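## Task

Take the yellow sponge from the desk and set it on the top of the low shelf whose sign reads REPAIRS. That shelf must not be shifted, every low shelf must still stand upright at the finish, and the robot must neither fall nor end up tilted.

## Robot and tools

ROBOT. A wheeled cart with two arms (left_arm, right_arm), a pan/tilt head carrying head_camera, and a camera on each wrist (left_wrist_camera, right_wrist_camera). Cart footprint: 0.53 m wide, x from -0.35 to 0.07 m; above wheel height (0.13 m) it is 0.46 m wide with its front at x = 0.01. Each arm turns about a vertical pan axis at x = -0.060, y = +0.155 (left) or -0.155 (right); the shoulder sits 0.03 m out from that axis, 0.89 m up. Link lengths: upper arm 0.116, forearm 0.135, hand 0.162 m. The fixed jaw tip reaches about 0.44 m from its pan axis at most, and never below roughly 0.54 m above the floor. The base drives forward/back and turns; it cannot slide sideways.

FRAMES. All positions are metres. Base frame: origin on the floor between the drive wheels, x ahead, y to the left, z up. left_hand and right_hand in results are the fixed-jaw tips in this frame (a held object sits toward the swinging jaw); they can be off by a few cm. base_odometry is in the frame the base had at scene start, with heading in rad (left positive, -3.142 to 3.142); it only counts wheel rotation, so slips and bumps fool it.

move. One call = one action plus optional cameras and blocking.
- base: a single object {x_m_s, turn_rad_s, for_s}. These are velocities, not a target: x_m_s forward speed in m/s (negative = reverse, magnitude 0.005 to 0.291 or 0), turn_rad_s leftward turn rate in rad/s (negative = right, magnitude 0.02 to 1.175 or 0), for_s duration 0.1 to 7.5 s. Omitted velocities are 0. Distance is roughly speed times duration, less for short commands (ramping at 0.5 m/s2, 2 rad/s2). If |x|/0.291 + |turn|/1.175 exceeds 1 both get scaled down. Tiny or near-top-speed commands may undershoot; check odometry.
- joints: an object keyed by joint name, each value an absolute angle in rad (not an offset). Each arm is addressed separately through its own prefixed keys. Ranges: head_pan_rad -3.2..3.2 (0 ahead, + left); head_tilt_rad -0.76..1.45 (0 level, + down); shoulder_pan -2.006..2.149; shoulder_lift -1.836..1.772; elbow_flex -1.773..1.58; wrist_flex -1.799..1.772; wrist_roll -2.816..2.978; gripper -0.03..1.944. Out-of-range values are refused; unknown keys make the call invalid.
- speeds: same keys (no gripper), top speed in rad/s for this action only, 0.08 to 4.71. Defaults: head 1.5, shoulder_pan 1.4, shoulder_lift and elbow_flex 2, wrist_flex 1.6, wrist_roll 1.3.
- cameras: list of head_camera, left_wrist_camera, right_wrist_camera or "all"; [] for none. Omitted: all when there is no action, none otherwise.
- blocking: true/omitted waits until everything rests; false returns within about 0.5 s while motion continues. A later move overrides targets only for joints it names; if it omits base, a running base velocity winds down.
A move without action just reports state and images.

JOINT CONVENTIONS. Pan: at 0 the left arm points left and the right arm right; positive is clockwise from above; straight ahead is +1.571 (left) and -1.571 (right). Bend: with lift, elbow and wrist all 0 the upper arm is near vertical and forearm and fingers level; positive bends downward, and the three summed give how far the fingers dip below level (1.571 = pointing down, which requires the forearm no more than 0.20 rad above level). Roll: -1.522 closes the jaws across the arm's vertical plane with the fixed jaw on the left looking outward, 1.619 puts it on the right, 0.049 closes within the plane. Over furniture with level fingers keep the fixed jaw on the left, since the hand body then protrudes upward. Gripper: about 0 tips touching, 1 about 0.075 m apart, 1.944 about 0.106 m. Each jaw has its own fixed error up to 0.025 rad. For thin items target -0.03.

STOWING. Scenes begin with arms folded, jaws shut, robot 0.65 m wide. Stowed pose: shoulder_pan -1.75 (left) / 1.75 (right), shoulder_lift 0.05, elbow_flex 1.35, wrist_flex -1.55, wrist_roll -1.52. Stow in two steps, wrists first and then the other three; unstow in the opposite order. Turning in place needs a clear 0.44 m radius; turning or reversing right beside furniture can snag and tip the robot.

RESULTS. "move" reads done or the worst status. base_status/joint_status words: moving, done (for base: velocity sent full time, with "sent for a of b s" if cut), off_target (rested short, maybe still pushing; from load, obstruction or trip), stopped, time_out (joint gave up after 14 s and holds), not_followed (self-collision check blocked arm targets, message "joint command not followed"). on_its_own lists uncommanded behaviour. A gripping jaw usually shows off_target. Also: joint_positions, hand positions, odometry, Motor temperatures (per arm, joints in listed order then gripper), MOTOR HOT, JOINT FAULT, HAND FAULT, limit_stop_at_motor_heat. Joints carrying weight sag downward; compensate next time. A refused call or an unrequested stop cancels the rest of that reply's move/wait/finished_scene calls.

OTHER TOOLS. wait {seconds 0..10, cameras}: lets time pass, returns early once running motions settle. stop {cameras}: brakes all running motions. zoom_image {camera, region [x0,y0,x1,y1] pixels from top-left, max 504x504}: enlarges part of that camera's latest image. finished_scene {scene}: current scene number; ends it irreversibly, and after ending scene 1 nothing more may be called in that reply.

AVOID. Arm-on-arm hits or presses (including one hand gripping the other). Dropping items or releasing them while moving; hitting furniture; knocking shelves; pulling things in front of the robot (tipping). Joints stuck over 0.30 rad from target (jaws 0.09) for about 2 s trip their motor; reset by sending 0.2 rad back from the reading. Don't oscillate joints at 4 rad/s or above; above about 3 rad/s held items may fly. Loads: about 0.4 kg per hand at full reach, 0.7 kg close in. Long holds, squeezes or stretched arms heat motors; they cut out at 70 °C. To stop a blocked joint pushing, command its current reading. The simulation keeps running between calls.

Each tool is called by a JSON object that holds its "api" and its "payload", one argument or row to a line.

## Session

{"api": "move", "payload": {
  "joints": {"head_tilt_rad":0.3},
  "cameras": ["all"]
}}

{"api": "move", "payload": {
  "joints": {"head_pan_rad":1.0},
  "cameras": ["head_camera"]
}}

{"api": "move", "payload": {
  "joints": {"head_pan_rad":-1.0},
  "cameras": ["head_camera"]
}}

{"api": "move", "payload": {
  "joints": {"head_pan_rad":-2.0},
  "cameras": ["head_camera"]
}}

{"api": "move", "payload": {
  "joints": {"head_pan_rad":-3.1},
  "cameras": ["head_camera"]
}}

Scene clock: 1.00 s.
Motor temperatures (°C): left_arm=[33 34 33 33 35 29] | right_arm=[30 29 26 27 32 27]
move: done
base_odometry: x=+0.000 y=+0.000 heading=+0.000
base_status: not commanded
joint_positions: head_pan_rad=+0.000 head_tilt_rad=+0.292 left_arm_shoulder_pan_rad=+0.000 left_arm_shoulder_lift_rad=-1.704 left_arm_elbow_flex_rad=+1.478 left_arm_wrist_flex_rad=+0.984 left_arm_wrist_roll_rad=-0.001 left_arm_gripper_rad=+0.000 right_arm_shoulder_pan_rad=+0.001 right_arm_shoulder_lift_rad=-1.670 right_arm_elbow_flex_rad=+1.496 right_arm_wrist_flex_rad=+1.032 right_arm_wrist_roll_rad=+0.000 right_arm_gripper_rad=+0.000
joint_status: all done
left_hand: x=-0.0600 y=+0.3116 z=+0.8261 quat_wxyz=(+0.395, -0.918, +0.023, +0.010) (m; base frame)
right_hand: x=-0.0602 y=-0.3015 z=+0.8125 quat_wxyz=(+0.008, +0.023, +0.937, -0.348) (m; base frame)
pictures: head_camera, left_wrist_camera, right_wrist_camera
Images, in order (width x height): head_camera 644x476, left_wrist_camera 644x476, right_wrist_camera 644x476.

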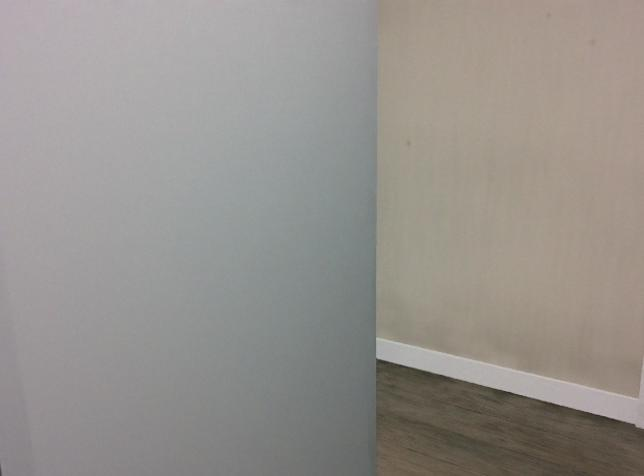

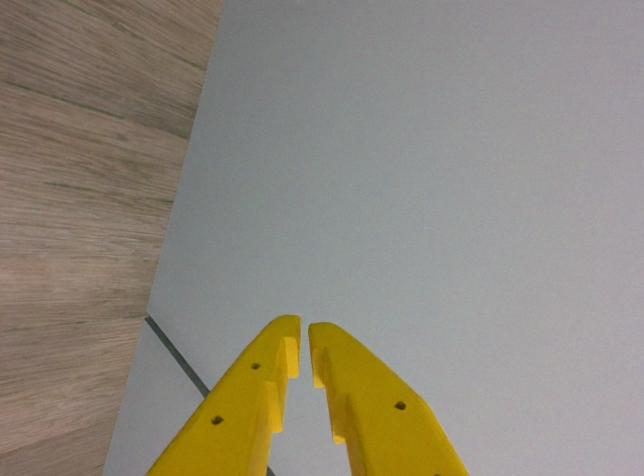

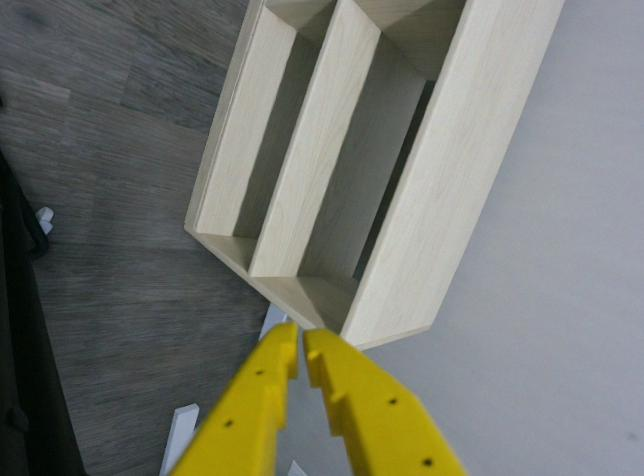

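Scene clock: 2.47 s.
move: done
base_odometry: x=+0.000 y=+0.000 heading=+0.000
base_status: not commanded
joint_positions: head_pan_rad=+0.989 head_tilt_rad=+0.292 left_arm_shoulder_pan_rad=+0.000 left_arm_shoulder_lift_rad=-1.704 left_arm_elbow_flex_rad=+1.478 left_arm_wrist_flex_rad=+0.984 left_arm_wrist_roll_rad=-0.001 left_arm_gripper_rad=+0.000 right_arm_shoulder_pan_rad=+0.001 right_arm_shoulder_lift_rad=-1.670 right_arm_elbow_flex_rad=+1.496 right_arm_wrist_flex_rad=+1.032 right_arm_wrist_roll_rad=+0.000 right_arm_gripper_rad=+0.000
joint_status: all done
left_hand: x=-0.0600 y=+0.3116 z=+0.8261 quat_wxyz=(+0.395, -0.918, +0.023, +0.010) (m; base frame)
right_hand: x=-0.0602 y=-0.3015 z=+0.8125 quat_wxyz=(+0.008, +0.023, +0.937, -0.348) (m; base frame)
pictures: head_camera
Images, in order (width x height): head_camera 644x476.

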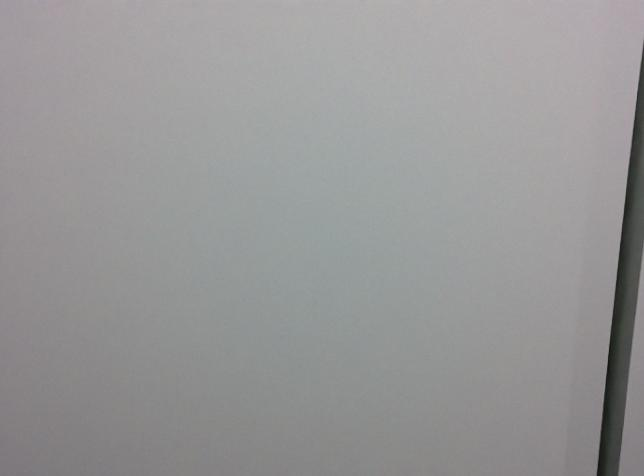

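Scene clock: 4.60 s.
move: done
base_odometry: x=+0.000 y=+0.000 heading=+0.000
base_status: not commanded
joint_positions: head_pan_rad=-0.991 head_tilt_rad=+0.292 left_arm_shoulder_pan_rad=+0.000 left_arm_shoulder_lift_rad=-1.704 left_arm_elbow_flex_rad=+1.478 left_arm_wrist_flex_rad=+0.984 left_arm_wrist_roll_rad=-0.001 left_arm_gripper_rad=+0.000 right_arm_shoulder_pan_rad=+0.001 right_arm_shoulder_lift_rad=-1.670 right_arm_elbow_flex_rad=+1.496 right_arm_wrist_flex_rad=+1.032 right_arm_wrist_roll_rad=+0.000 right_arm_gripper_rad=+0.000
joint_status: all done
left_hand: x=-0.0600 y=+0.3116 z=+0.8261 quat_wxyz=(+0.395, -0.918, +0.023, +0.010) (m; base frame)
right_hand: x=-0.0602 y=-0.3015 z=+0.8125 quat_wxyz=(+0.008, +0.023, +0.937, -0.348) (m; base frame)
pictures: head_camera
Images, in order (width x height): head_camera 644x476.

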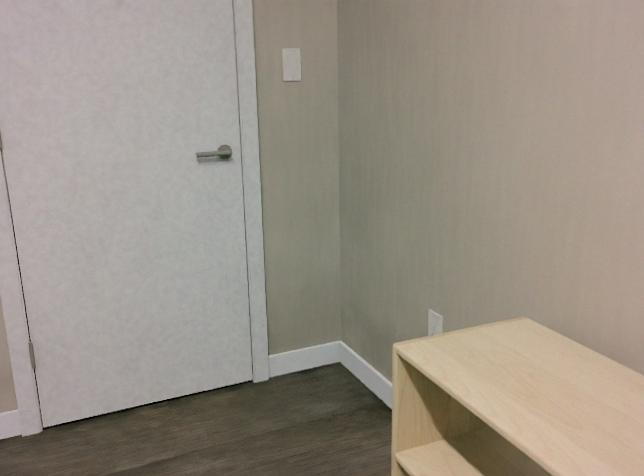

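Scene clock: 6.07 s.
move: done
base_odometry: x=+0.000 y=+0.000 heading=+0.000
base_status: not commanded
joint_positions: head_pan_rad=-1.991 head_tilt_rad=+0.292 left_arm_shoulder_pan_rad=+0.000 left_arm_shoulder_lift_rad=-1.704 left_arm_elbow_flex_rad=+1.478 left_arm_wrist_flex_rad=+0.984 left_arm_wrist_roll_rad=-0.001 left_arm_gripper_rad=+0.000 right_arm_shoulder_pan_rad=+0.001 right_arm_shoulder_lift_rad=-1.670 right_arm_elbow_flex_rad=+1.496 right_arm_wrist_flex_rad=+1.032 right_arm_wrist_roll_rad=+0.000 right_arm_gripper_rad=+0.000
joint_status: all done
left_hand: x=-0.0600 y=+0.3116 z=+0.8261 quat_wxyz=(+0.395, -0.918, +0.023, +0.010) (m; base frame)
right_hand: x=-0.0602 y=-0.3015 z=+0.8125 quat_wxyz=(+0.008, +0.023, +0.937, -0.348) (m; base frame)
pictures: head_camera
Images, in order (width x height): head_camera 644x476.

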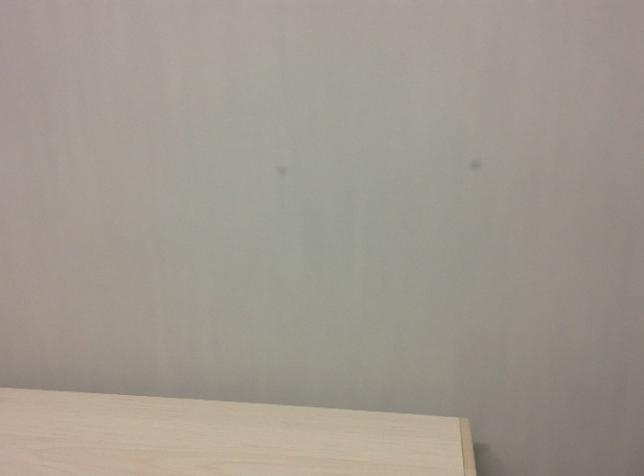

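Scene clock: 7.60 s.
move: done
base_odometry: x=+0.000 y=+0.000 heading=+0.000
base_status: not commanded
joint_positions: head_pan_rad=-3.091 head_tilt_rad=+0.292 left_arm_shoulder_pan_rad=+0.000 left_arm_shoulder_lift_rad=-1.704 left_arm_elbow_flex_rad=+1.478 left_arm_wrist_flex_rad=+0.984 left_arm_wrist_roll_rad=-0.001 left_arm_gripper_rad=+0.000 right_arm_shoulder_pan_rad=+0.001 right_arm_shoulder_lift_rad=-1.670 right_arm_elbow_flex_rad=+1.496 right_arm_wrist_flex_rad=+1.032 right_arm_wrist_roll_rad=+0.000 right_arm_gripper_rad=+0.000
joint_status: all done
left_hand: x=-0.0600 y=+0.3116 z=+0.8261 quat_wxyz=(+0.395, -0.918, +0.023, +0.010) (m; base frame)
right_hand: x=-0.0602 y=-0.3015 z=+0.8125 quat_wxyz=(+0.008, +0.023, +0.937, -0.348) (m; base frame)
pictures: head_camera
Images, in order (width x height): head_camera 644x476.

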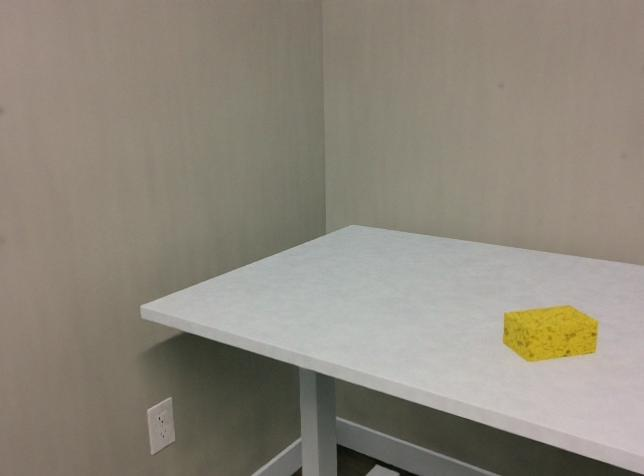

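{"api": "move", "payload": {
  "joints": {"head_pan_rad":2.3},
  "speeds": {"head_pan_rad":4},
  "cameras": ["head_camera"]
}}

{"api": "move", "payload": {
  "joints": {"head_pan_rad":-1.7,"head_tilt_rad":-0.35},
  "speeds": {"head_pan_rad":4},
  "cameras": ["head_camera"]
}}

{"api": "move", "payload": {
  "joints": {"head_pan_rad":-1.57,"head_tilt_rad":0.8},
  "cameras": ["head_camera"]
}}

Scene clock: 23.33 s.
move: done
base_odometry: x=+0.000 y=+0.000 heading=+0.000
base_status: not commanded
joint_positions: head_pan_rad=+2.289 head_tilt_rad=+0.293 left_arm_shoulder_pan_rad=+0.000 left_arm_shoulder_lift_rad=-1.704 left_arm_elbow_flex_rad=+1.478 left_arm_wrist_flex_rad=+0.984 left_arm_wrist_roll_rad=-0.001 left_arm_gripper_rad=+0.000 right_arm_shoulder_pan_rad=+0.001 right_arm_shoulder_lift_rad=-1.670 right_arm_elbow_flex_rad=+1.496 right_arm_wrist_flex_rad=+1.032 right_arm_wrist_roll_rad=+0.000 right_arm_gripper_rad=+0.000
joint_status: all done
left_hand: x=-0.0600 y=+0.3116 z=+0.8261 quat_wxyz=(+0.395, -0.918, +0.023, +0.010) (m; base frame)
right_hand: x=-0.0602 y=-0.3015 z=+0.8125 quat_wxyz=(+0.008, +0.023, +0.937, -0.348) (m; base frame)
pictures: head_camera
Images, in order (width x height): head_camera 644x476.

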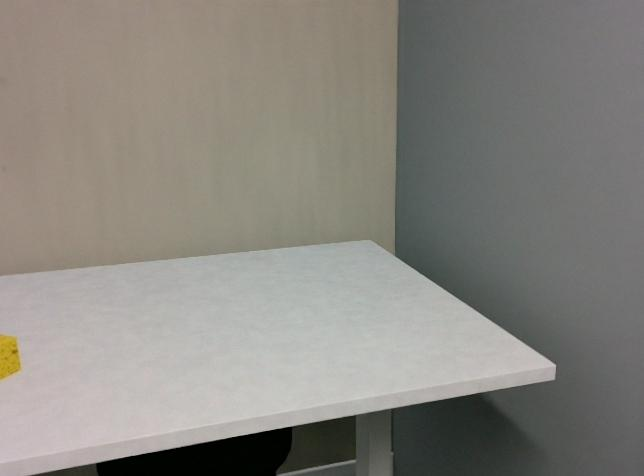

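Scene clock: 25.03 s.
move: done
base_odometry: x=+0.000 y=+0.000 heading=+0.000
base_status: not commanded
joint_positions: head_pan_rad=-1.690 head_tilt_rad=-0.341 left_arm_shoulder_pan_rad=+0.000 left_arm_shoulder_lift_rad=-1.704 left_arm_elbow_flex_rad=+1.478 left_arm_wrist_flex_rad=+0.984 left_arm_wrist_roll_rad=-0.001 left_arm_gripper_rad=+0.000 right_arm_shoulder_pan_rad=+0.001 right_arm_shoulder_lift_rad=-1.670 right_arm_elbow_flex_rad=+1.496 right_arm_wrist_flex_rad=+1.032 right_arm_wrist_roll_rad=+0.000 right_arm_gripper_rad=+0.000
joint_status: all done
left_hand: x=-0.0600 y=+0.3116 z=+0.8261 quat_wxyz=(+0.395, -0.918, +0.023, +0.010) (m; base frame)
right_hand: x=-0.0602 y=-0.3015 z=+0.8125 quat_wxyz=(+0.008, +0.023, +0.937, -0.348) (m; base frame)
pictures: head_camera
Images, in order (width x height): head_camera 644x476.

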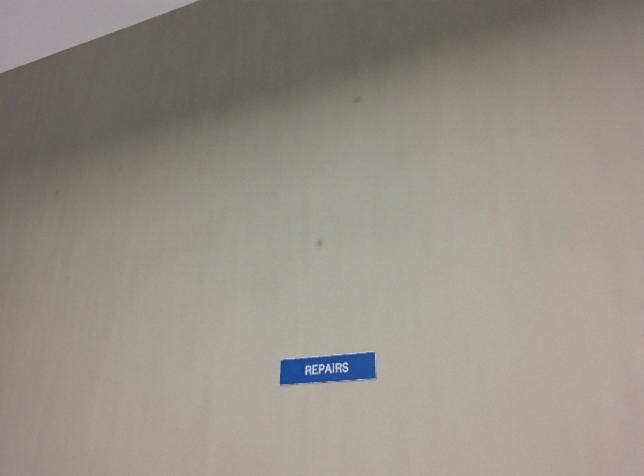

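Scene clock: 26.60 s.
move: done
base_odometry: x=+0.000 y=+0.000 heading=+0.000
base_status: not commanded
joint_positions: head_pan_rad=-1.580 head_tilt_rad=+0.794 left_arm_shoulder_pan_rad=+0.000 left_arm_shoulder_lift_rad=-1.704 left_arm_elbow_flex_rad=+1.478 left_arm_wrist_flex_rad=+0.984 left_arm_wrist_roll_rad=-0.001 left_arm_gripper_rad=+0.000 right_arm_shoulder_pan_rad=+0.001 right_arm_shoulder_lift_rad=-1.670 right_arm_elbow_flex_rad=+1.496 right_arm_wrist_flex_rad=+1.032 right_arm_wrist_roll_rad=+0.000 right_arm_gripper_rad=+0.000
joint_status: all done
left_hand: x=-0.0600 y=+0.3116 z=+0.8261 quat_wxyz=(+0.395, -0.918, +0.023, +0.010) (m; base frame)
right_hand: x=-0.0602 y=-0.3015 z=+0.8125 quat_wxyz=(+0.008, +0.023, +0.937, -0.348) (m; base frame)
pictures: head_camera
Images, in order (width x height): head_camera 644x476.

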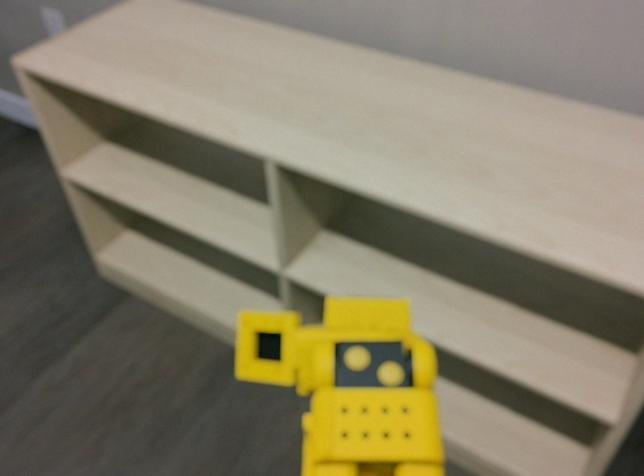

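{"api": "move", "payload": {
  "base": {"turn_rad_s":0.8,"for_s":3.26},
  "joints": {"head_pan_rad":0,"head_tilt_rad":0.6},
  "speeds": {"head_pan_rad":3},
  "cameras": ["head_camera","left_wrist_camera","right_wrist_camera"]
}}

Scene clock: 59.73 s.
move: done
base_odometry: x=-0.001 y=+0.000 heading=+2.613
base_status: done (sent for 3.27 of 3.27 s)
joint_positions: head_pan_rad=-0.011 head_tilt_rad=+0.613 left_arm_shoulder_pan_rad=-0.004 left_arm_shoulder_lift_rad=-1.704 left_arm_elbow_flex_rad=+1.478 left_arm_wrist_flex_rad=+0.984 left_arm_wrist_roll_rad=-0.001 left_arm_gripper_rad=+0.000 right_arm_shoulder_pan_rad=+0.000 right_arm_shoulder_lift_rad=-1.670 right_arm_elbow_flex_rad=+1.496 right_arm_wrist_flex_rad=+1.032 right_arm_wrist_roll_rad=+0.000 right_arm_gripper_rad=+0.000
joint_status: all done
left_hand: x=-0.0607 y=+0.3116 z=+0.8261 quat_wxyz=(+0.395, -0.918, +0.021, +0.011) (m; base frame)
right_hand: x=-0.0600 y=-0.3015 z=+0.8125 quat_wxyz=(+0.009, +0.023, +0.937, -0.348) (m; base frame)
pictures: head_camera, left_wrist_camera, right_wrist_camera
Images, in order (width x height): head_camera 644x476, left_wrist_camera 644x476, right_wrist_camera 644x476.

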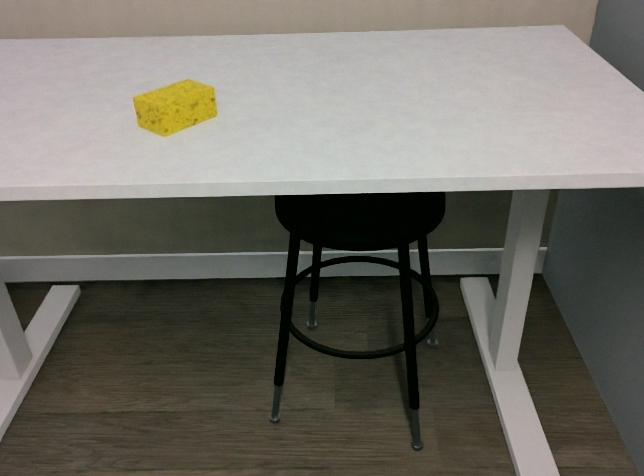

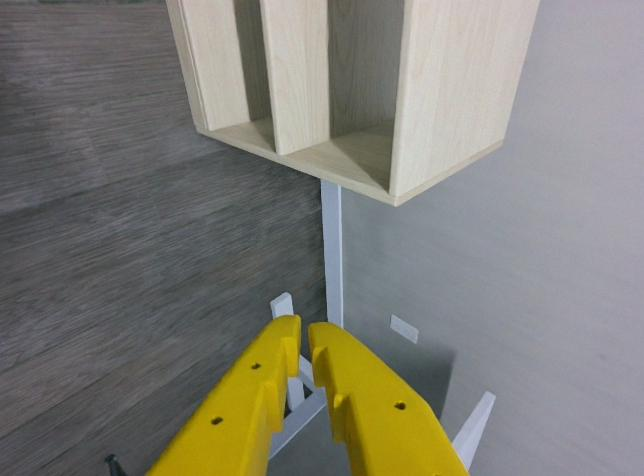

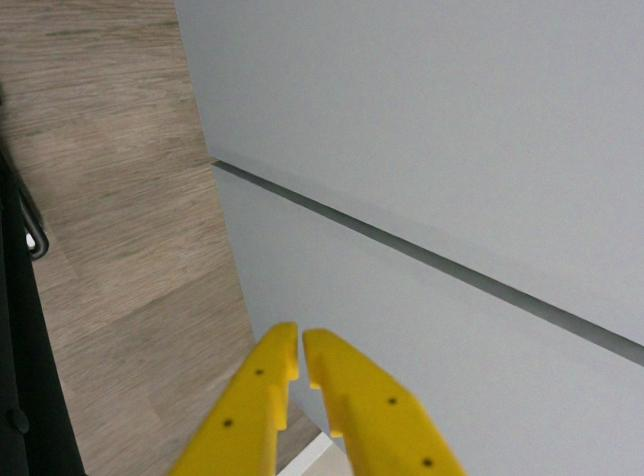

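{"api": "move", "payload": {
  "base": {"x_m_s":0.25,"for_s":1.0},
  "joints": {"head_tilt_rad":0.75},
  "cameras": ["head_camera"]
}}

{"api": "move", "payload": {
  "joints": {"head_pan_rad":1.57},
  "speeds": {"head_pan_rad":3},
  "cameras": ["head_camera"]
}}

Scene clock: 119.37 s.
move: done
base_odometry: x=-0.218 y=+0.126 heading=+2.614
base_status: done (sent for 1 of 1 s)
joint_positions: head_pan_rad=-0.011 head_tilt_rad=+0.744 left_arm_shoulder_pan_rad=-0.003 left_arm_shoulder_lift_rad=-1.704 left_arm_elbow_flex_rad=+1.478 left_arm_wrist_flex_rad=+0.984 left_arm_wrist_roll_rad=-0.001 left_arm_gripper_rad=+0.000 right_arm_shoulder_pan_rad=+0.003 right_arm_shoulder_lift_rad=-1.670 right_arm_elbow_flex_rad=+1.496 right_arm_wrist_flex_rad=+1.032 right_arm_wrist_roll_rad=+0.000 right_arm_gripper_rad=+0.000
joint_status: all done
left_hand: x=-0.0604 y=+0.3116 z=+0.8261 quat_wxyz=(+0.395, -0.918, +0.021, +0.010) (m; base frame)
right_hand: x=-0.0604 y=-0.3015 z=+0.8125 quat_wxyz=(+0.008, +0.024, +0.937, -0.348) (m; base frame)
pictures: head_camera
Images, in order (width x height): head_camera 644x476.

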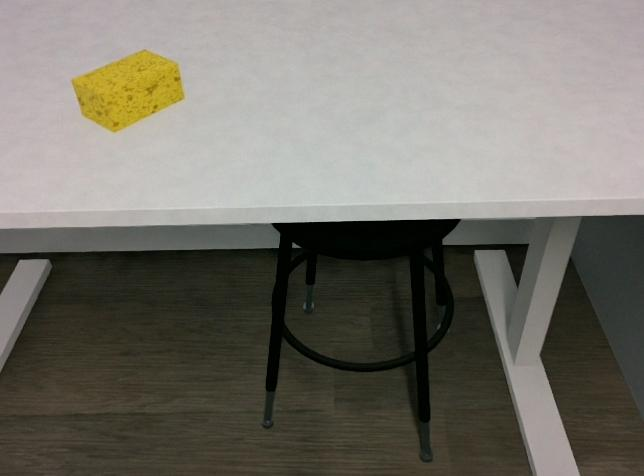

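Scene clock: 120.57 s.
move: done
base_odometry: x=-0.218 y=+0.126 heading=+2.614
base_status: not commanded
joint_positions: head_pan_rad=+1.560 head_tilt_rad=+0.744 left_arm_shoulder_pan_rad=-0.003 left_arm_shoulder_lift_rad=-1.704 left_arm_elbow_flex_rad=+1.478 left_arm_wrist_flex_rad=+0.984 left_arm_wrist_roll_rad=-0.001 left_arm_gripper_rad=+0.000 right_arm_shoulder_pan_rad=+0.003 right_arm_shoulder_lift_rad=-1.670 right_arm_elbow_flex_rad=+1.496 right_arm_wrist_flex_rad=+1.032 right_arm_wrist_roll_rad=+0.000 right_arm_gripper_rad=+0.000
joint_status: all done
left_hand: x=-0.0604 y=+0.3116 z=+0.8261 quat_wxyz=(+0.395, -0.918, +0.021, +0.010) (m; base frame)
right_hand: x=-0.0604 y=-0.3015 z=+0.8125 quat_wxyz=(+0.008, +0.024, +0.937, -0.348) (m; base frame)
pictures: head_camera
Images, in order (width x height): head_camera 644x476.

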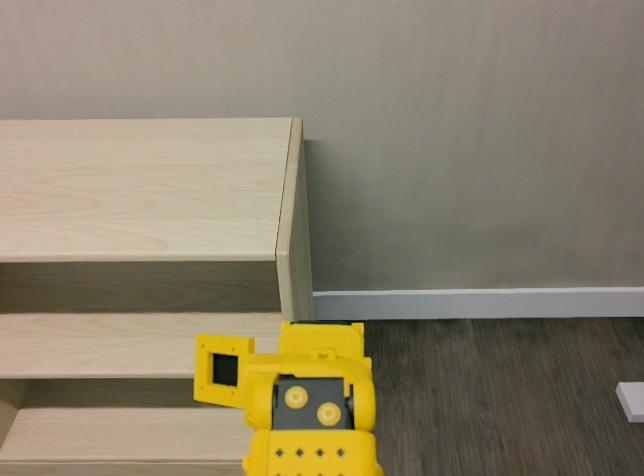

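{"api": "move", "payload": {
  "base": {"turn_rad_s":0.75,"for_s":1.2},
  "joints": {"head_pan_rad":0},
  "speeds": {"head_pan_rad":3}
}}

{"api": "move", "payload": {
  "base": {"x_m_s":0.25,"for_s":1.28}
}}

{"api": "move", "payload": {
  "base": {"turn_rad_s":-0.75,"for_s":1.2},
  "cameras": ["head_camera"]
}}

Scene clock: 149.10 s.
move: done
base_odometry: x=-0.217 y=+0.126 heading=-2.771
base_status: done (sent for 1.2 of 1.2 s)
joint_positions: head_pan_rad=+0.009 head_tilt_rad=+0.744 left_arm_shoulder_pan_rad=-0.004 left_arm_shoulder_lift_rad=-1.704 left_arm_elbow_flex_rad=+1.478 left_arm_wrist_flex_rad=+0.984 left_arm_wrist_roll_rad=-0.001 left_arm_gripper_rad=+0.000 right_arm_shoulder_pan_rad=-0.004 right_arm_shoulder_lift_rad=-1.670 right_arm_elbow_flex_rad=+1.496 right_arm_wrist_flex_rad=+1.032 right_arm_wrist_roll_rad=+0.000 right_arm_gripper_rad=+0.000
joint_status: all done
left_hand: x=-0.0607 y=+0.3116 z=+0.8261 quat_wxyz=(+0.395, -0.918, +0.021, +0.011) (m; base frame)
right_hand: x=-0.0595 y=-0.3015 z=+0.8125 quat_wxyz=(+0.009, +0.021, +0.937, -0.348) (m; base frame)
pictures: none

Scene clock: 151.53 s.
move: done
base_odometry: x=-0.512 y=+0.010 heading=-2.771
base_status: done (sent for 1.27 of 1.27 s)
joint_positions: head_pan_rad=+0.009 head_tilt_rad=+0.744 left_arm_shoulder_pan_rad=-0.003 left_arm_shoulder_lift_rad=-1.704 left_arm_elbow_flex_rad=+1.478 left_arm_wrist_flex_rad=+0.984 left_arm_wrist_roll_rad=-0.001 left_arm_gripper_rad=+0.000 right_arm_shoulder_pan_rad=+0.000 right_arm_shoulder_lift_rad=-1.670 right_arm_elbow_flex_rad=+1.496 right_arm_wrist_flex_rad=+1.032 right_arm_wrist_roll_rad=+0.000 right_arm_gripper_rad=+0.000
joint_status: not commanded
left_hand: x=-0.0604 y=+0.3116 z=+0.8261 quat_wxyz=(+0.395, -0.918, +0.021, +0.010) (m; base frame)
right_hand: x=-0.0600 y=-0.3015 z=+0.8125 quat_wxyz=(+0.009, +0.023, +0.937, -0.348) (m; base frame)
pictures: none

Scene clock: 153.53 s.
move: done
base_odometry: x=-0.512 y=+0.010 heading=+2.614
base_status: done (sent for 1.2 of 1.2 s)
joint_positions: head_pan_rad=+0.009 head_tilt_rad=+0.744 left_arm_shoulder_pan_rad=+0.000 left_arm_shoulder_lift_rad=-1.704 left_arm_elbow_flex_rad=+1.478 left_arm_wrist_flex_rad=+0.984 left_arm_wrist_roll_rad=-0.001 left_arm_gripper_rad=+0.000 right_arm_shoulder_pan_rad=+0.003 right_arm_shoulder_lift_rad=-1.670 right_arm_elbow_flex_rad=+1.496 right_arm_wrist_flex_rad=+1.032 right_arm_wrist_roll_rad=+0.000 right_arm_gripper_rad=+0.000
joint_status: not commanded
left_hand: x=-0.0600 y=+0.3116 z=+0.8261 quat_wxyz=(+0.395, -0.918, +0.023, +0.010) (m; base frame)
right_hand: x=-0.0604 y=-0.3015 z=+0.8125 quat_wxyz=(+0.008, +0.024, +0.937, -0.348) (m; base frame)
pictures: head_camera
Images, in order (width x height): head_camera 644x476.

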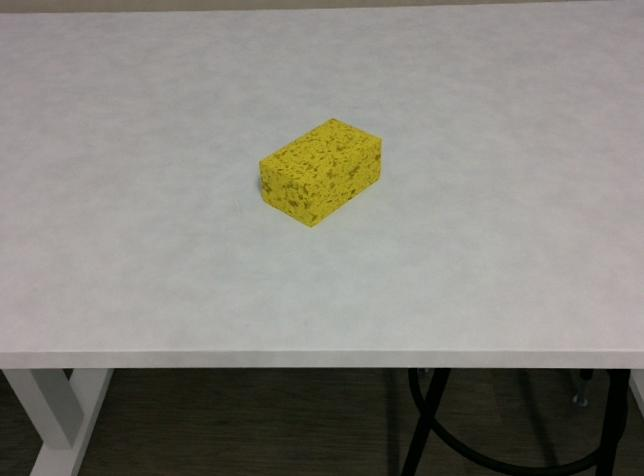

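{"api": "move", "payload": {
  "joints": {"left_arm_shoulder_pan_rad":1.99}
}}

{"api": "move", "payload": {
  "joints": {"left_arm_shoulder_lift_rad":0.5,"left_arm_elbow_flex_rad":-0.502,"left_arm_wrist_flex_rad":0.8,"left_arm_wrist_roll_rad":-1.522,"left_arm_gripper_rad":1.9}
}}

{"api": "move", "payload": {
  "base": {"x_m_s":0.19,"for_s":1.5},
  "cameras": ["head_camera","left_wrist_camera"]
}}

Scene clock: 182.07 s.
move: done
base_odometry: x=-0.512 y=+0.010 heading=+2.614
base_status: not commanded
joint_positions: head_pan_rad=+0.009 head_tilt_rad=+0.744 left_arm_shoulder_pan_rad=+1.985 left_arm_shoulder_lift_rad=-1.704 left_arm_elbow_flex_rad=+1.478 left_arm_wrist_flex_rad=+0.984 left_arm_wrist_roll_rad=-0.001 left_arm_gripper_rad=+0.000 right_arm_shoulder_pan_rad=+0.004 right_arm_shoulder_lift_rad=-1.670 right_arm_elbow_flex_rad=+1.496 right_arm_wrist_flex_rad=+1.032 right_arm_wrist_roll_rad=+0.000 right_arm_gripper_rad=+0.000
joint_status: all done
left_hand: x=+0.0833 y=+0.0919 z=+0.8261 quat_wxyz=(+0.224, -0.483, +0.781, -0.326) (m; base frame)
right_hand: x=-0.0606 y=-0.3015 z=+0.8125 quat_wxyz=(+0.008, +0.025, +0.937, -0.348) (m; base frame)
pictures: none

Scene clock: 184.13 s.
move: done
base_odometry: x=-0.512 y=+0.010 heading=+2.614
base_status: not commanded
joint_positions: head_pan_rad=+0.009 head_tilt_rad=+0.744 left_arm_shoulder_pan_rad=+1.985 left_arm_shoulder_lift_rad=+0.513 left_arm_elbow_flex_rad=-0.466 left_arm_wrist_flex_rad=+0.812 left_arm_wrist_roll_rad=-1.518 left_arm_gripper_rad=+1.891 right_arm_shoulder_pan_rad=+0.004 right_arm_shoulder_lift_rad=-1.670 right_arm_elbow_flex_rad=+1.496 right_arm_wrist_flex_rad=+1.032 right_arm_wrist_roll_rad=+0.000 right_arm_gripper_rad=+0.000
joint_status: all done
left_hand: x=+0.2632 y=+0.0213 z=+0.8555 quat_wxyz=(+0.341, +0.191, +0.918, -0.072) (m; base frame)
right_hand: x=-0.0606 y=-0.3015 z=+0.8125 quat_wxyz=(+0.008, +0.025, +0.937, -0.348) (m; base frame)
pictures: none

Scene clock: 186.50 s.
move: done
base_odometry: x=-0.758 y=+0.154 heading=+2.611
base_status: done (sent for 1.5 of 1.5 s)
joint_positions: head_pan_rad=+0.009 head_tilt_rad=+0.744 left_arm_shoulder_pan_rad=+1.984 left_arm_shoulder_lift_rad=+0.513 left_arm_elbow_flex_rad=-0.466 left_arm_wrist_flex_rad=+0.812 left_arm_wrist_roll_rad=-1.518 left_arm_gripper_rad=+1.891 right_arm_shoulder_pan_rad=+0.004 right_arm_shoulder_lift_rad=-1.670 right_arm_elbow_flex_rad=+1.496 right_arm_wrist_flex_rad=+1.032 right_arm_wrist_roll_rad=+0.000 right_arm_gripper_rad=+0.000
joint_status: not commanded
left_hand: x=+0.2634 y=+0.0218 z=+0.8555 quat_wxyz=(+0.341, +0.190, +0.918, -0.072) (m; base frame)
right_hand: x=-0.0606 y=-0.3015 z=+0.8125 quat_wxyz=(+0.008, +0.025, +0.937, -0.348) (m; base frame)
pictures: head_camera, left_wrist_camera
Images, in order (width x height): head_camera 644x476, left_wrist_camera 644x476.

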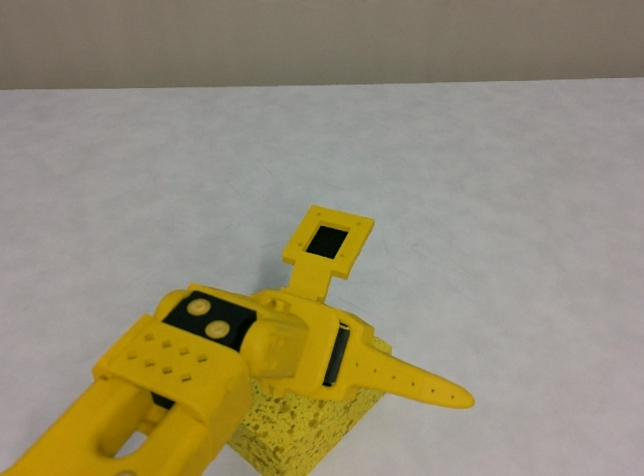

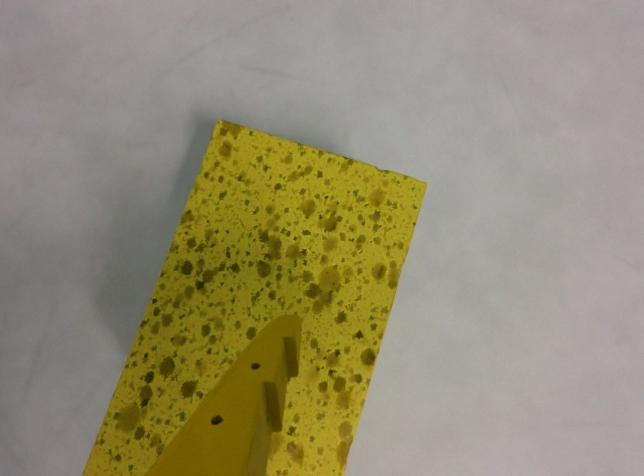

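{"api": "move", "payload": {
  "joints": {"left_arm_shoulder_pan_rad":1.83,"left_arm_wrist_roll_rad":-1.88},
  "cameras": ["left_wrist_camera"]
}}

Scene clock: 211.87 s.
move: done
base_odometry: x=-0.758 y=+0.154 heading=+2.611
base_status: not commanded
joint_positions: head_pan_rad=+0.009 head_tilt_rad=+0.744 left_arm_shoulder_pan_rad=+1.836 left_arm_shoulder_lift_rad=+0.513 left_arm_elbow_flex_rad=-0.466 left_arm_wrist_flex_rad=+0.812 left_arm_wrist_roll_rad=-1.875 left_arm_gripper_rad=+1.891 right_arm_shoulder_pan_rad=+0.004 right_arm_shoulder_lift_rad=-1.670 right_arm_elbow_flex_rad=+1.496 right_arm_wrist_flex_rad=+1.032 right_arm_wrist_roll_rad=+0.000 right_arm_gripper_rad=+0.000
joint_status: all done
left_hand: x=+0.2814 y=+0.0697 z=+0.8573 quat_wxyz=(+0.348, +0.285, +0.893, +0.015) (m; base frame)
right_hand: x=-0.0606 y=-0.3015 z=+0.8125 quat_wxyz=(+0.008, +0.025, +0.937, -0.348) (m; base frame)
pictures: left_wrist_camera
Images, in order (width x height): left_wrist_camera 644x476.

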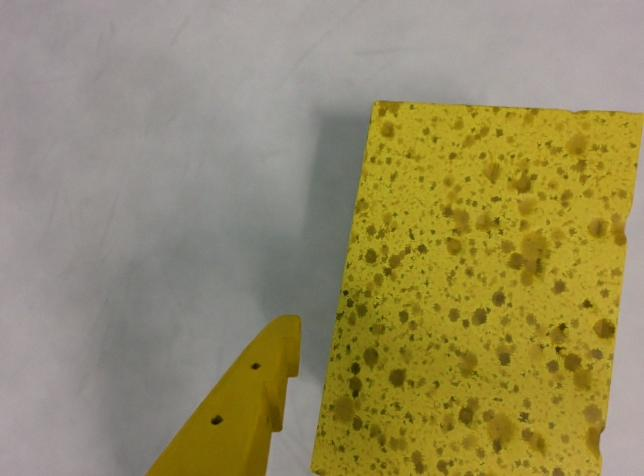

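{"api": "move", "payload": {
  "joints": {"left_arm_shoulder_lift_rad":0.95,"left_arm_elbow_flex_rad":-0.64,"left_arm_wrist_flex_rad":0.484},
  "speeds": {"left_arm_shoulder_lift_rad":0.6,"left_arm_elbow_flex_rad":0.25,"left_arm_wrist_flex_rad":0.45},
  "cameras": ["left_wrist_camera","head_camera"]
}}

Scene clock: 220.83 s.
move: done
base_odometry: x=-0.758 y=+0.154 heading=+2.611
base_status: not commanded
joint_positions: head_pan_rad=+0.009 head_tilt_rad=+0.744 left_arm_shoulder_pan_rad=+1.836 left_arm_shoulder_lift_rad=+0.932 left_arm_elbow_flex_rad=-0.635 left_arm_wrist_flex_rad=+0.494 left_arm_wrist_roll_rad=-1.875 left_arm_gripper_rad=+1.893 right_arm_shoulder_pan_rad=+0.003 right_arm_shoulder_lift_rad=-1.670 right_arm_elbow_flex_rad=+1.496 right_arm_wrist_flex_rad=+1.032 right_arm_wrist_roll_rad=+0.000 right_arm_gripper_rad=+0.000
joint_status: all done
left_hand: x=+0.3111 y=+0.0617 z=+0.7917 quat_wxyz=(+0.379, +0.282, +0.881, +0.017) (m; base frame)
right_hand: x=-0.0604 y=-0.3015 z=+0.8125 quat_wxyz=(+0.008, +0.024, +0.937, -0.348) (m; base frame)
pictures: head_camera, left_wrist_camera
Images, in order (width x height): head_camera 644x476, left_wrist_camera 644x476.

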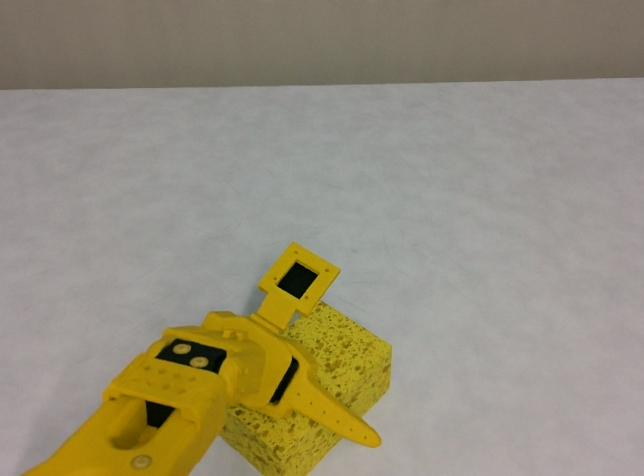

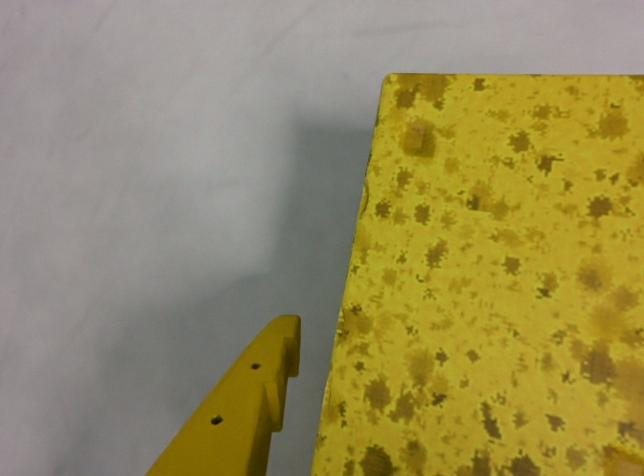

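{"api": "move", "payload": {
  "joints": {"left_arm_shoulder_lift_rad":1.075,"left_arm_elbow_flex_rad":-0.64,"left_arm_wrist_flex_rad":0.365},
  "speeds": {"left_arm_shoulder_lift_rad":0.3,"left_arm_wrist_flex_rad":0.3},
  "cameras": ["left_wrist_camera","head_camera"]
}}

Scene clock: 232.73 s.
move: off_target
base_odometry: x=-0.758 y=+0.154 heading=+2.611
base_status: not commanded
joint_positions: head_pan_rad=+0.009 head_tilt_rad=+0.744 left_arm_shoulder_pan_rad=+1.835 left_arm_shoulder_lift_rad=+0.975 left_arm_elbow_flex_rad=-0.650 left_arm_wrist_flex_rad=+0.367 left_arm_wrist_roll_rad=-1.875 left_arm_gripper_rad=+1.894 right_arm_shoulder_pan_rad=+0.003 right_arm_shoulder_lift_rad=-1.670 right_arm_elbow_flex_rad=+1.496 right_arm_wrist_flex_rad=+1.032 right_arm_wrist_roll_rad=+0.000 right_arm_gripper_rad=+0.000
joint_status: left_arm_shoulder_lift_rad off_target (ended at +0.974, target +1.075); the others done
left_hand: x=+0.3223 y=+0.0593 z=+0.7955 quat_wxyz=(+0.425, +0.275, +0.862, +0.019) (m; base frame)
right_hand: x=-0.0604 y=-0.3015 z=+0.8125 quat_wxyz=(+0.008, +0.024, +0.937, -0.348) (m; base frame)
pictures: head_camera, left_wrist_camera
Images, in order (width x height): head_camera 644x476, left_wrist_camera 644x476.

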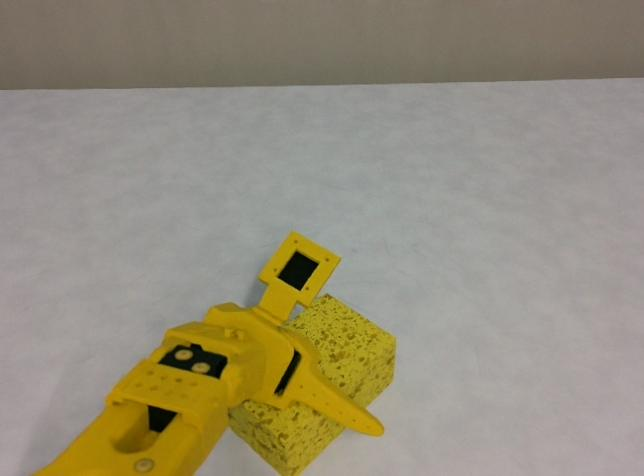

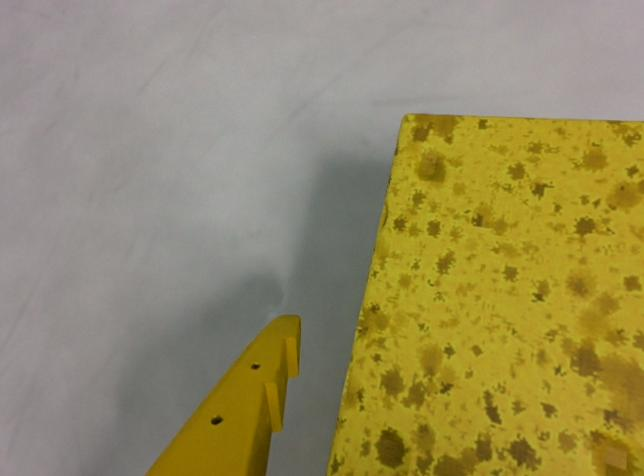

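{"api": "move", "payload": {
  "joints": {"left_arm_shoulder_lift_rad":0.95,"left_arm_elbow_flex_rad":-0.64,"left_arm_wrist_flex_rad":0.49,"left_arm_wrist_roll_rad":-1.78}
}}

{"api": "move", "payload": {
  "joints": {"left_arm_gripper_rad":0.8},
  "cameras": ["left_wrist_camera","head_camera"]
}}

Scene clock: 251.27 s.
move: done
base_odometry: x=-0.758 y=+0.154 heading=+2.611
base_status: not commanded
joint_positions: head_pan_rad=+0.009 head_tilt_rad=+0.744 left_arm_shoulder_pan_rad=+1.826 left_arm_shoulder_lift_rad=+0.950 left_arm_elbow_flex_rad=-0.654 left_arm_wrist_flex_rad=+0.468 left_arm_wrist_roll_rad=-1.783 left_arm_gripper_rad=+1.894 right_arm_shoulder_pan_rad=+0.003 right_arm_shoulder_lift_rad=-1.670 right_arm_elbow_flex_rad=+1.496 right_arm_wrist_flex_rad=+1.032 right_arm_wrist_roll_rad=+0.000 right_arm_gripper_rad=+0.000
joint_status: all done
left_hand: x=+0.3154 y=+0.0650 z=+0.7926 quat_wxyz=(+0.393, +0.235, +0.889, +0.001) (m; base frame)
right_hand: x=-0.0604 y=-0.3015 z=+0.8125 quat_wxyz=(+0.008, +0.024, +0.937, -0.348) (m; base frame)
pictures: none

Scene clock: 252.33 s.
move: off_target
base_odometry: x=-0.758 y=+0.154 heading=+2.611
base_status: not commanded
joint_positions: head_pan_rad=+0.009 head_tilt_rad=+0.744 left_arm_shoulder_pan_rad=+1.841 left_arm_shoulder_lift_rad=+0.916 left_arm_elbow_flex_rad=-0.654 left_arm_wrist_flex_rad=+0.479 left_arm_wrist_roll_rad=-1.780 left_arm_gripper_rad=+0.988 right_arm_shoulder_pan_rad=+0.003 right_arm_shoulder_lift_rad=-1.670 right_arm_elbow_flex_rad=+1.496 right_arm_wrist_flex_rad=+1.032 right_arm_wrist_roll_rad=+0.000 right_arm_gripper_rad=+0.000
joint_status: left_arm_gripper_rad off_target (ended at +0.988, target +0.800)
left_hand: x=+0.3160 y=+0.0587 z=+0.8034 quat_wxyz=(+0.403, +0.239, +0.883, -0.002) (m; base frame)
right_hand: x=-0.0604 y=-0.3015 z=+0.8125 quat_wxyz=(+0.008, +0.024, +0.937, -0.348) (m; base frame)
pictures: head_camera, left_wrist_camera
Images, in order (width x height): head_camera 644x476, left_wrist_camera 644x476.

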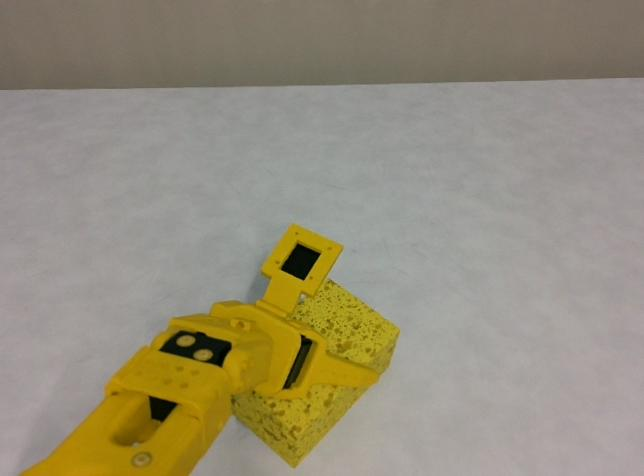

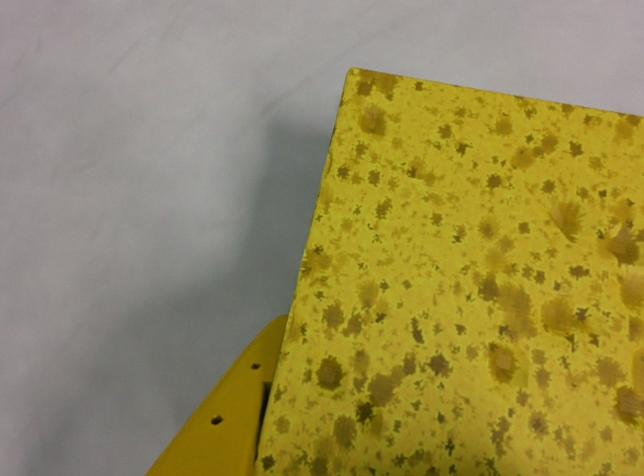

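{"api": "move", "payload": {
  "joints": {"left_arm_shoulder_lift_rad":0.5,"left_arm_elbow_flex_rad":-0.6,"left_arm_wrist_flex_rad":0.8},
  "speeds": {"left_arm_shoulder_lift_rad":0.5,"left_arm_elbow_flex_rad":0.3,"left_arm_wrist_flex_rad":0.4},
  "cameras": ["left_wrist_camera","head_camera"]
}}

Scene clock: 259.27 s.
move: done
base_odometry: x=-0.758 y=+0.154 heading=+2.611
base_status: not commanded
joint_positions: head_pan_rad=+0.009 head_tilt_rad=+0.744 left_arm_shoulder_pan_rad=+1.836 left_arm_shoulder_lift_rad=+0.571 left_arm_elbow_flex_rad=-0.595 left_arm_wrist_flex_rad=+0.798 left_arm_wrist_roll_rad=-1.786 left_arm_gripper_rad=+0.969 right_arm_shoulder_pan_rad=+0.001 right_arm_shoulder_lift_rad=-1.670 right_arm_elbow_flex_rad=+1.496 right_arm_wrist_flex_rad=+1.032 right_arm_wrist_roll_rad=+0.000 right_arm_gripper_rad=+0.000
joint_status: all done
left_hand: x=+0.2947 y=+0.0663 z=+0.8710 quat_wxyz=(+0.388, +0.241, +0.890, +0.000) (m; base frame)
right_hand: x=-0.0602 y=-0.3015 z=+0.8125 quat_wxyz=(+0.008, +0.023, +0.937, -0.348) (m; base frame)
pictures: head_camera, left_wrist_camera
Images, in order (width x height): head_camera 644x476, left_wrist_camera 644x476.

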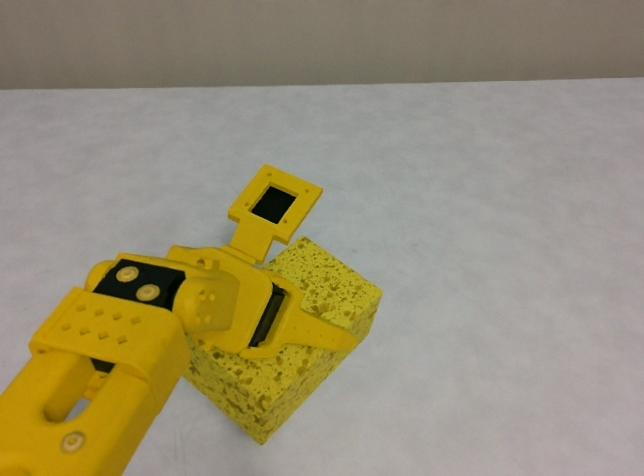

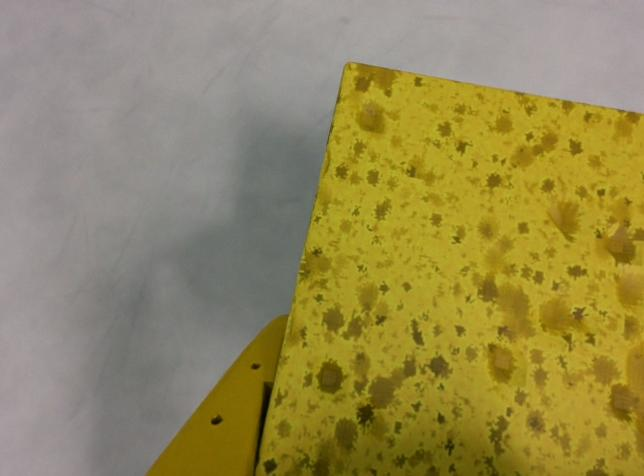

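{"api": "move", "payload": {
  "base": {"x_m_s":-0.25,"for_s":2.62},
  "joints": {"left_arm_shoulder_lift_rad":0.4,"left_arm_wrist_flex_rad":0.9},
  "speeds": {"left_arm_shoulder_lift_rad":0.5,"left_arm_wrist_flex_rad":0.4}
}}

{"api": "move", "payload": {
  "base": {"turn_rad_s":0.6,"for_s":2.618},
  "joints": {"left_arm_shoulder_pan_rad":1.571,"head_tilt_rad":0.75},
  "speeds": {"left_arm_shoulder_pan_rad":0.5},
  "cameras": ["head_camera","left_wrist_camera"]
}}

Scene clock: 287.37 s.
move: done
base_odometry: x=-0.189 y=-0.177 heading=+2.616
base_status: done (sent for 2.63 of 2.63 s)
joint_positions: head_pan_rad=+0.009 head_tilt_rad=+0.744 left_arm_shoulder_pan_rad=+1.835 left_arm_shoulder_lift_rad=+0.470 left_arm_elbow_flex_rad=-0.595 left_arm_wrist_flex_rad=+0.898 left_arm_wrist_roll_rad=-1.786 left_arm_gripper_rad=+0.969 right_arm_shoulder_pan_rad=-0.004 right_arm_shoulder_lift_rad=-1.670 right_arm_elbow_flex_rad=+1.496 right_arm_wrist_flex_rad=+1.032 right_arm_wrist_roll_rad=+0.000 right_arm_gripper_rad=+0.000
joint_status: all done
left_hand: x=+0.2854 y=+0.0694 z=+0.8928 quat_wxyz=(+0.388, +0.241, +0.890, +0.000) (m; base frame)
right_hand: x=-0.0595 y=-0.3015 z=+0.8125 quat_wxyz=(+0.009, +0.021, +0.937, -0.348) (m; base frame)
pictures: none

Scene clock: 290.70 s.
move: done
base_odometry: x=-0.188 y=-0.177 heading=-2.090
base_status: done (sent for 2.63 of 2.63 s)
joint_positions: head_pan_rad=+0.009 head_tilt_rad=+0.744 left_arm_shoulder_pan_rad=+1.574 left_arm_shoulder_lift_rad=+0.470 left_arm_elbow_flex_rad=-0.595 left_arm_wrist_flex_rad=+0.898 left_arm_wrist_roll_rad=-1.786 left_arm_gripper_rad=+0.969 right_arm_shoulder_pan_rad=+0.000 right_arm_shoulder_lift_rad=-1.670 right_arm_elbow_flex_rad=+1.496 right_arm_wrist_flex_rad=+1.032 right_arm_wrist_roll_rad=+0.000 right_arm_gripper_rad=+0.000
joint_status: all done
left_hand: x=+0.2958 y=+0.1614 z=+0.8928 quat_wxyz=(+0.385, +0.123, +0.913, +0.051) (m; base frame)
right_hand: x=-0.0600 y=-0.3015 z=+0.8125 quat_wxyz=(+0.009, +0.023, +0.937, -0.348) (m; base frame)
pictures: head_camera, left_wrist_camera
Images, in order (width x height): head_camera 644x476, left_wrist_camera 644x476.

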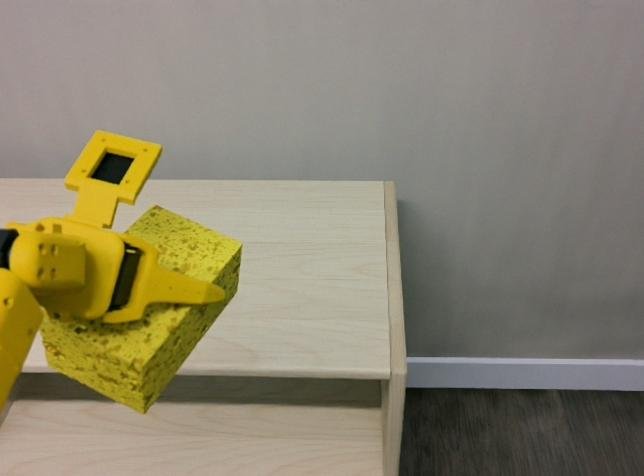

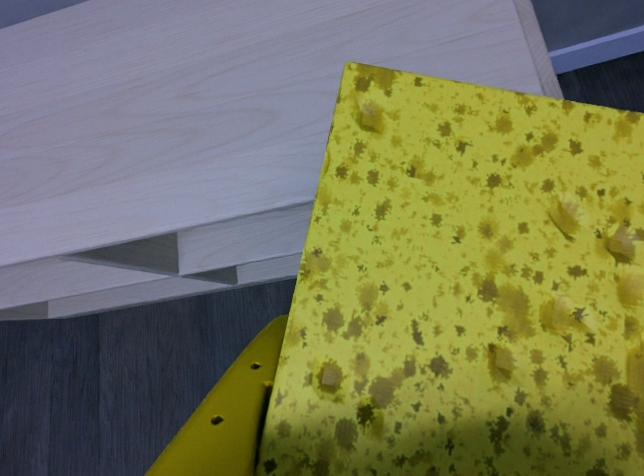

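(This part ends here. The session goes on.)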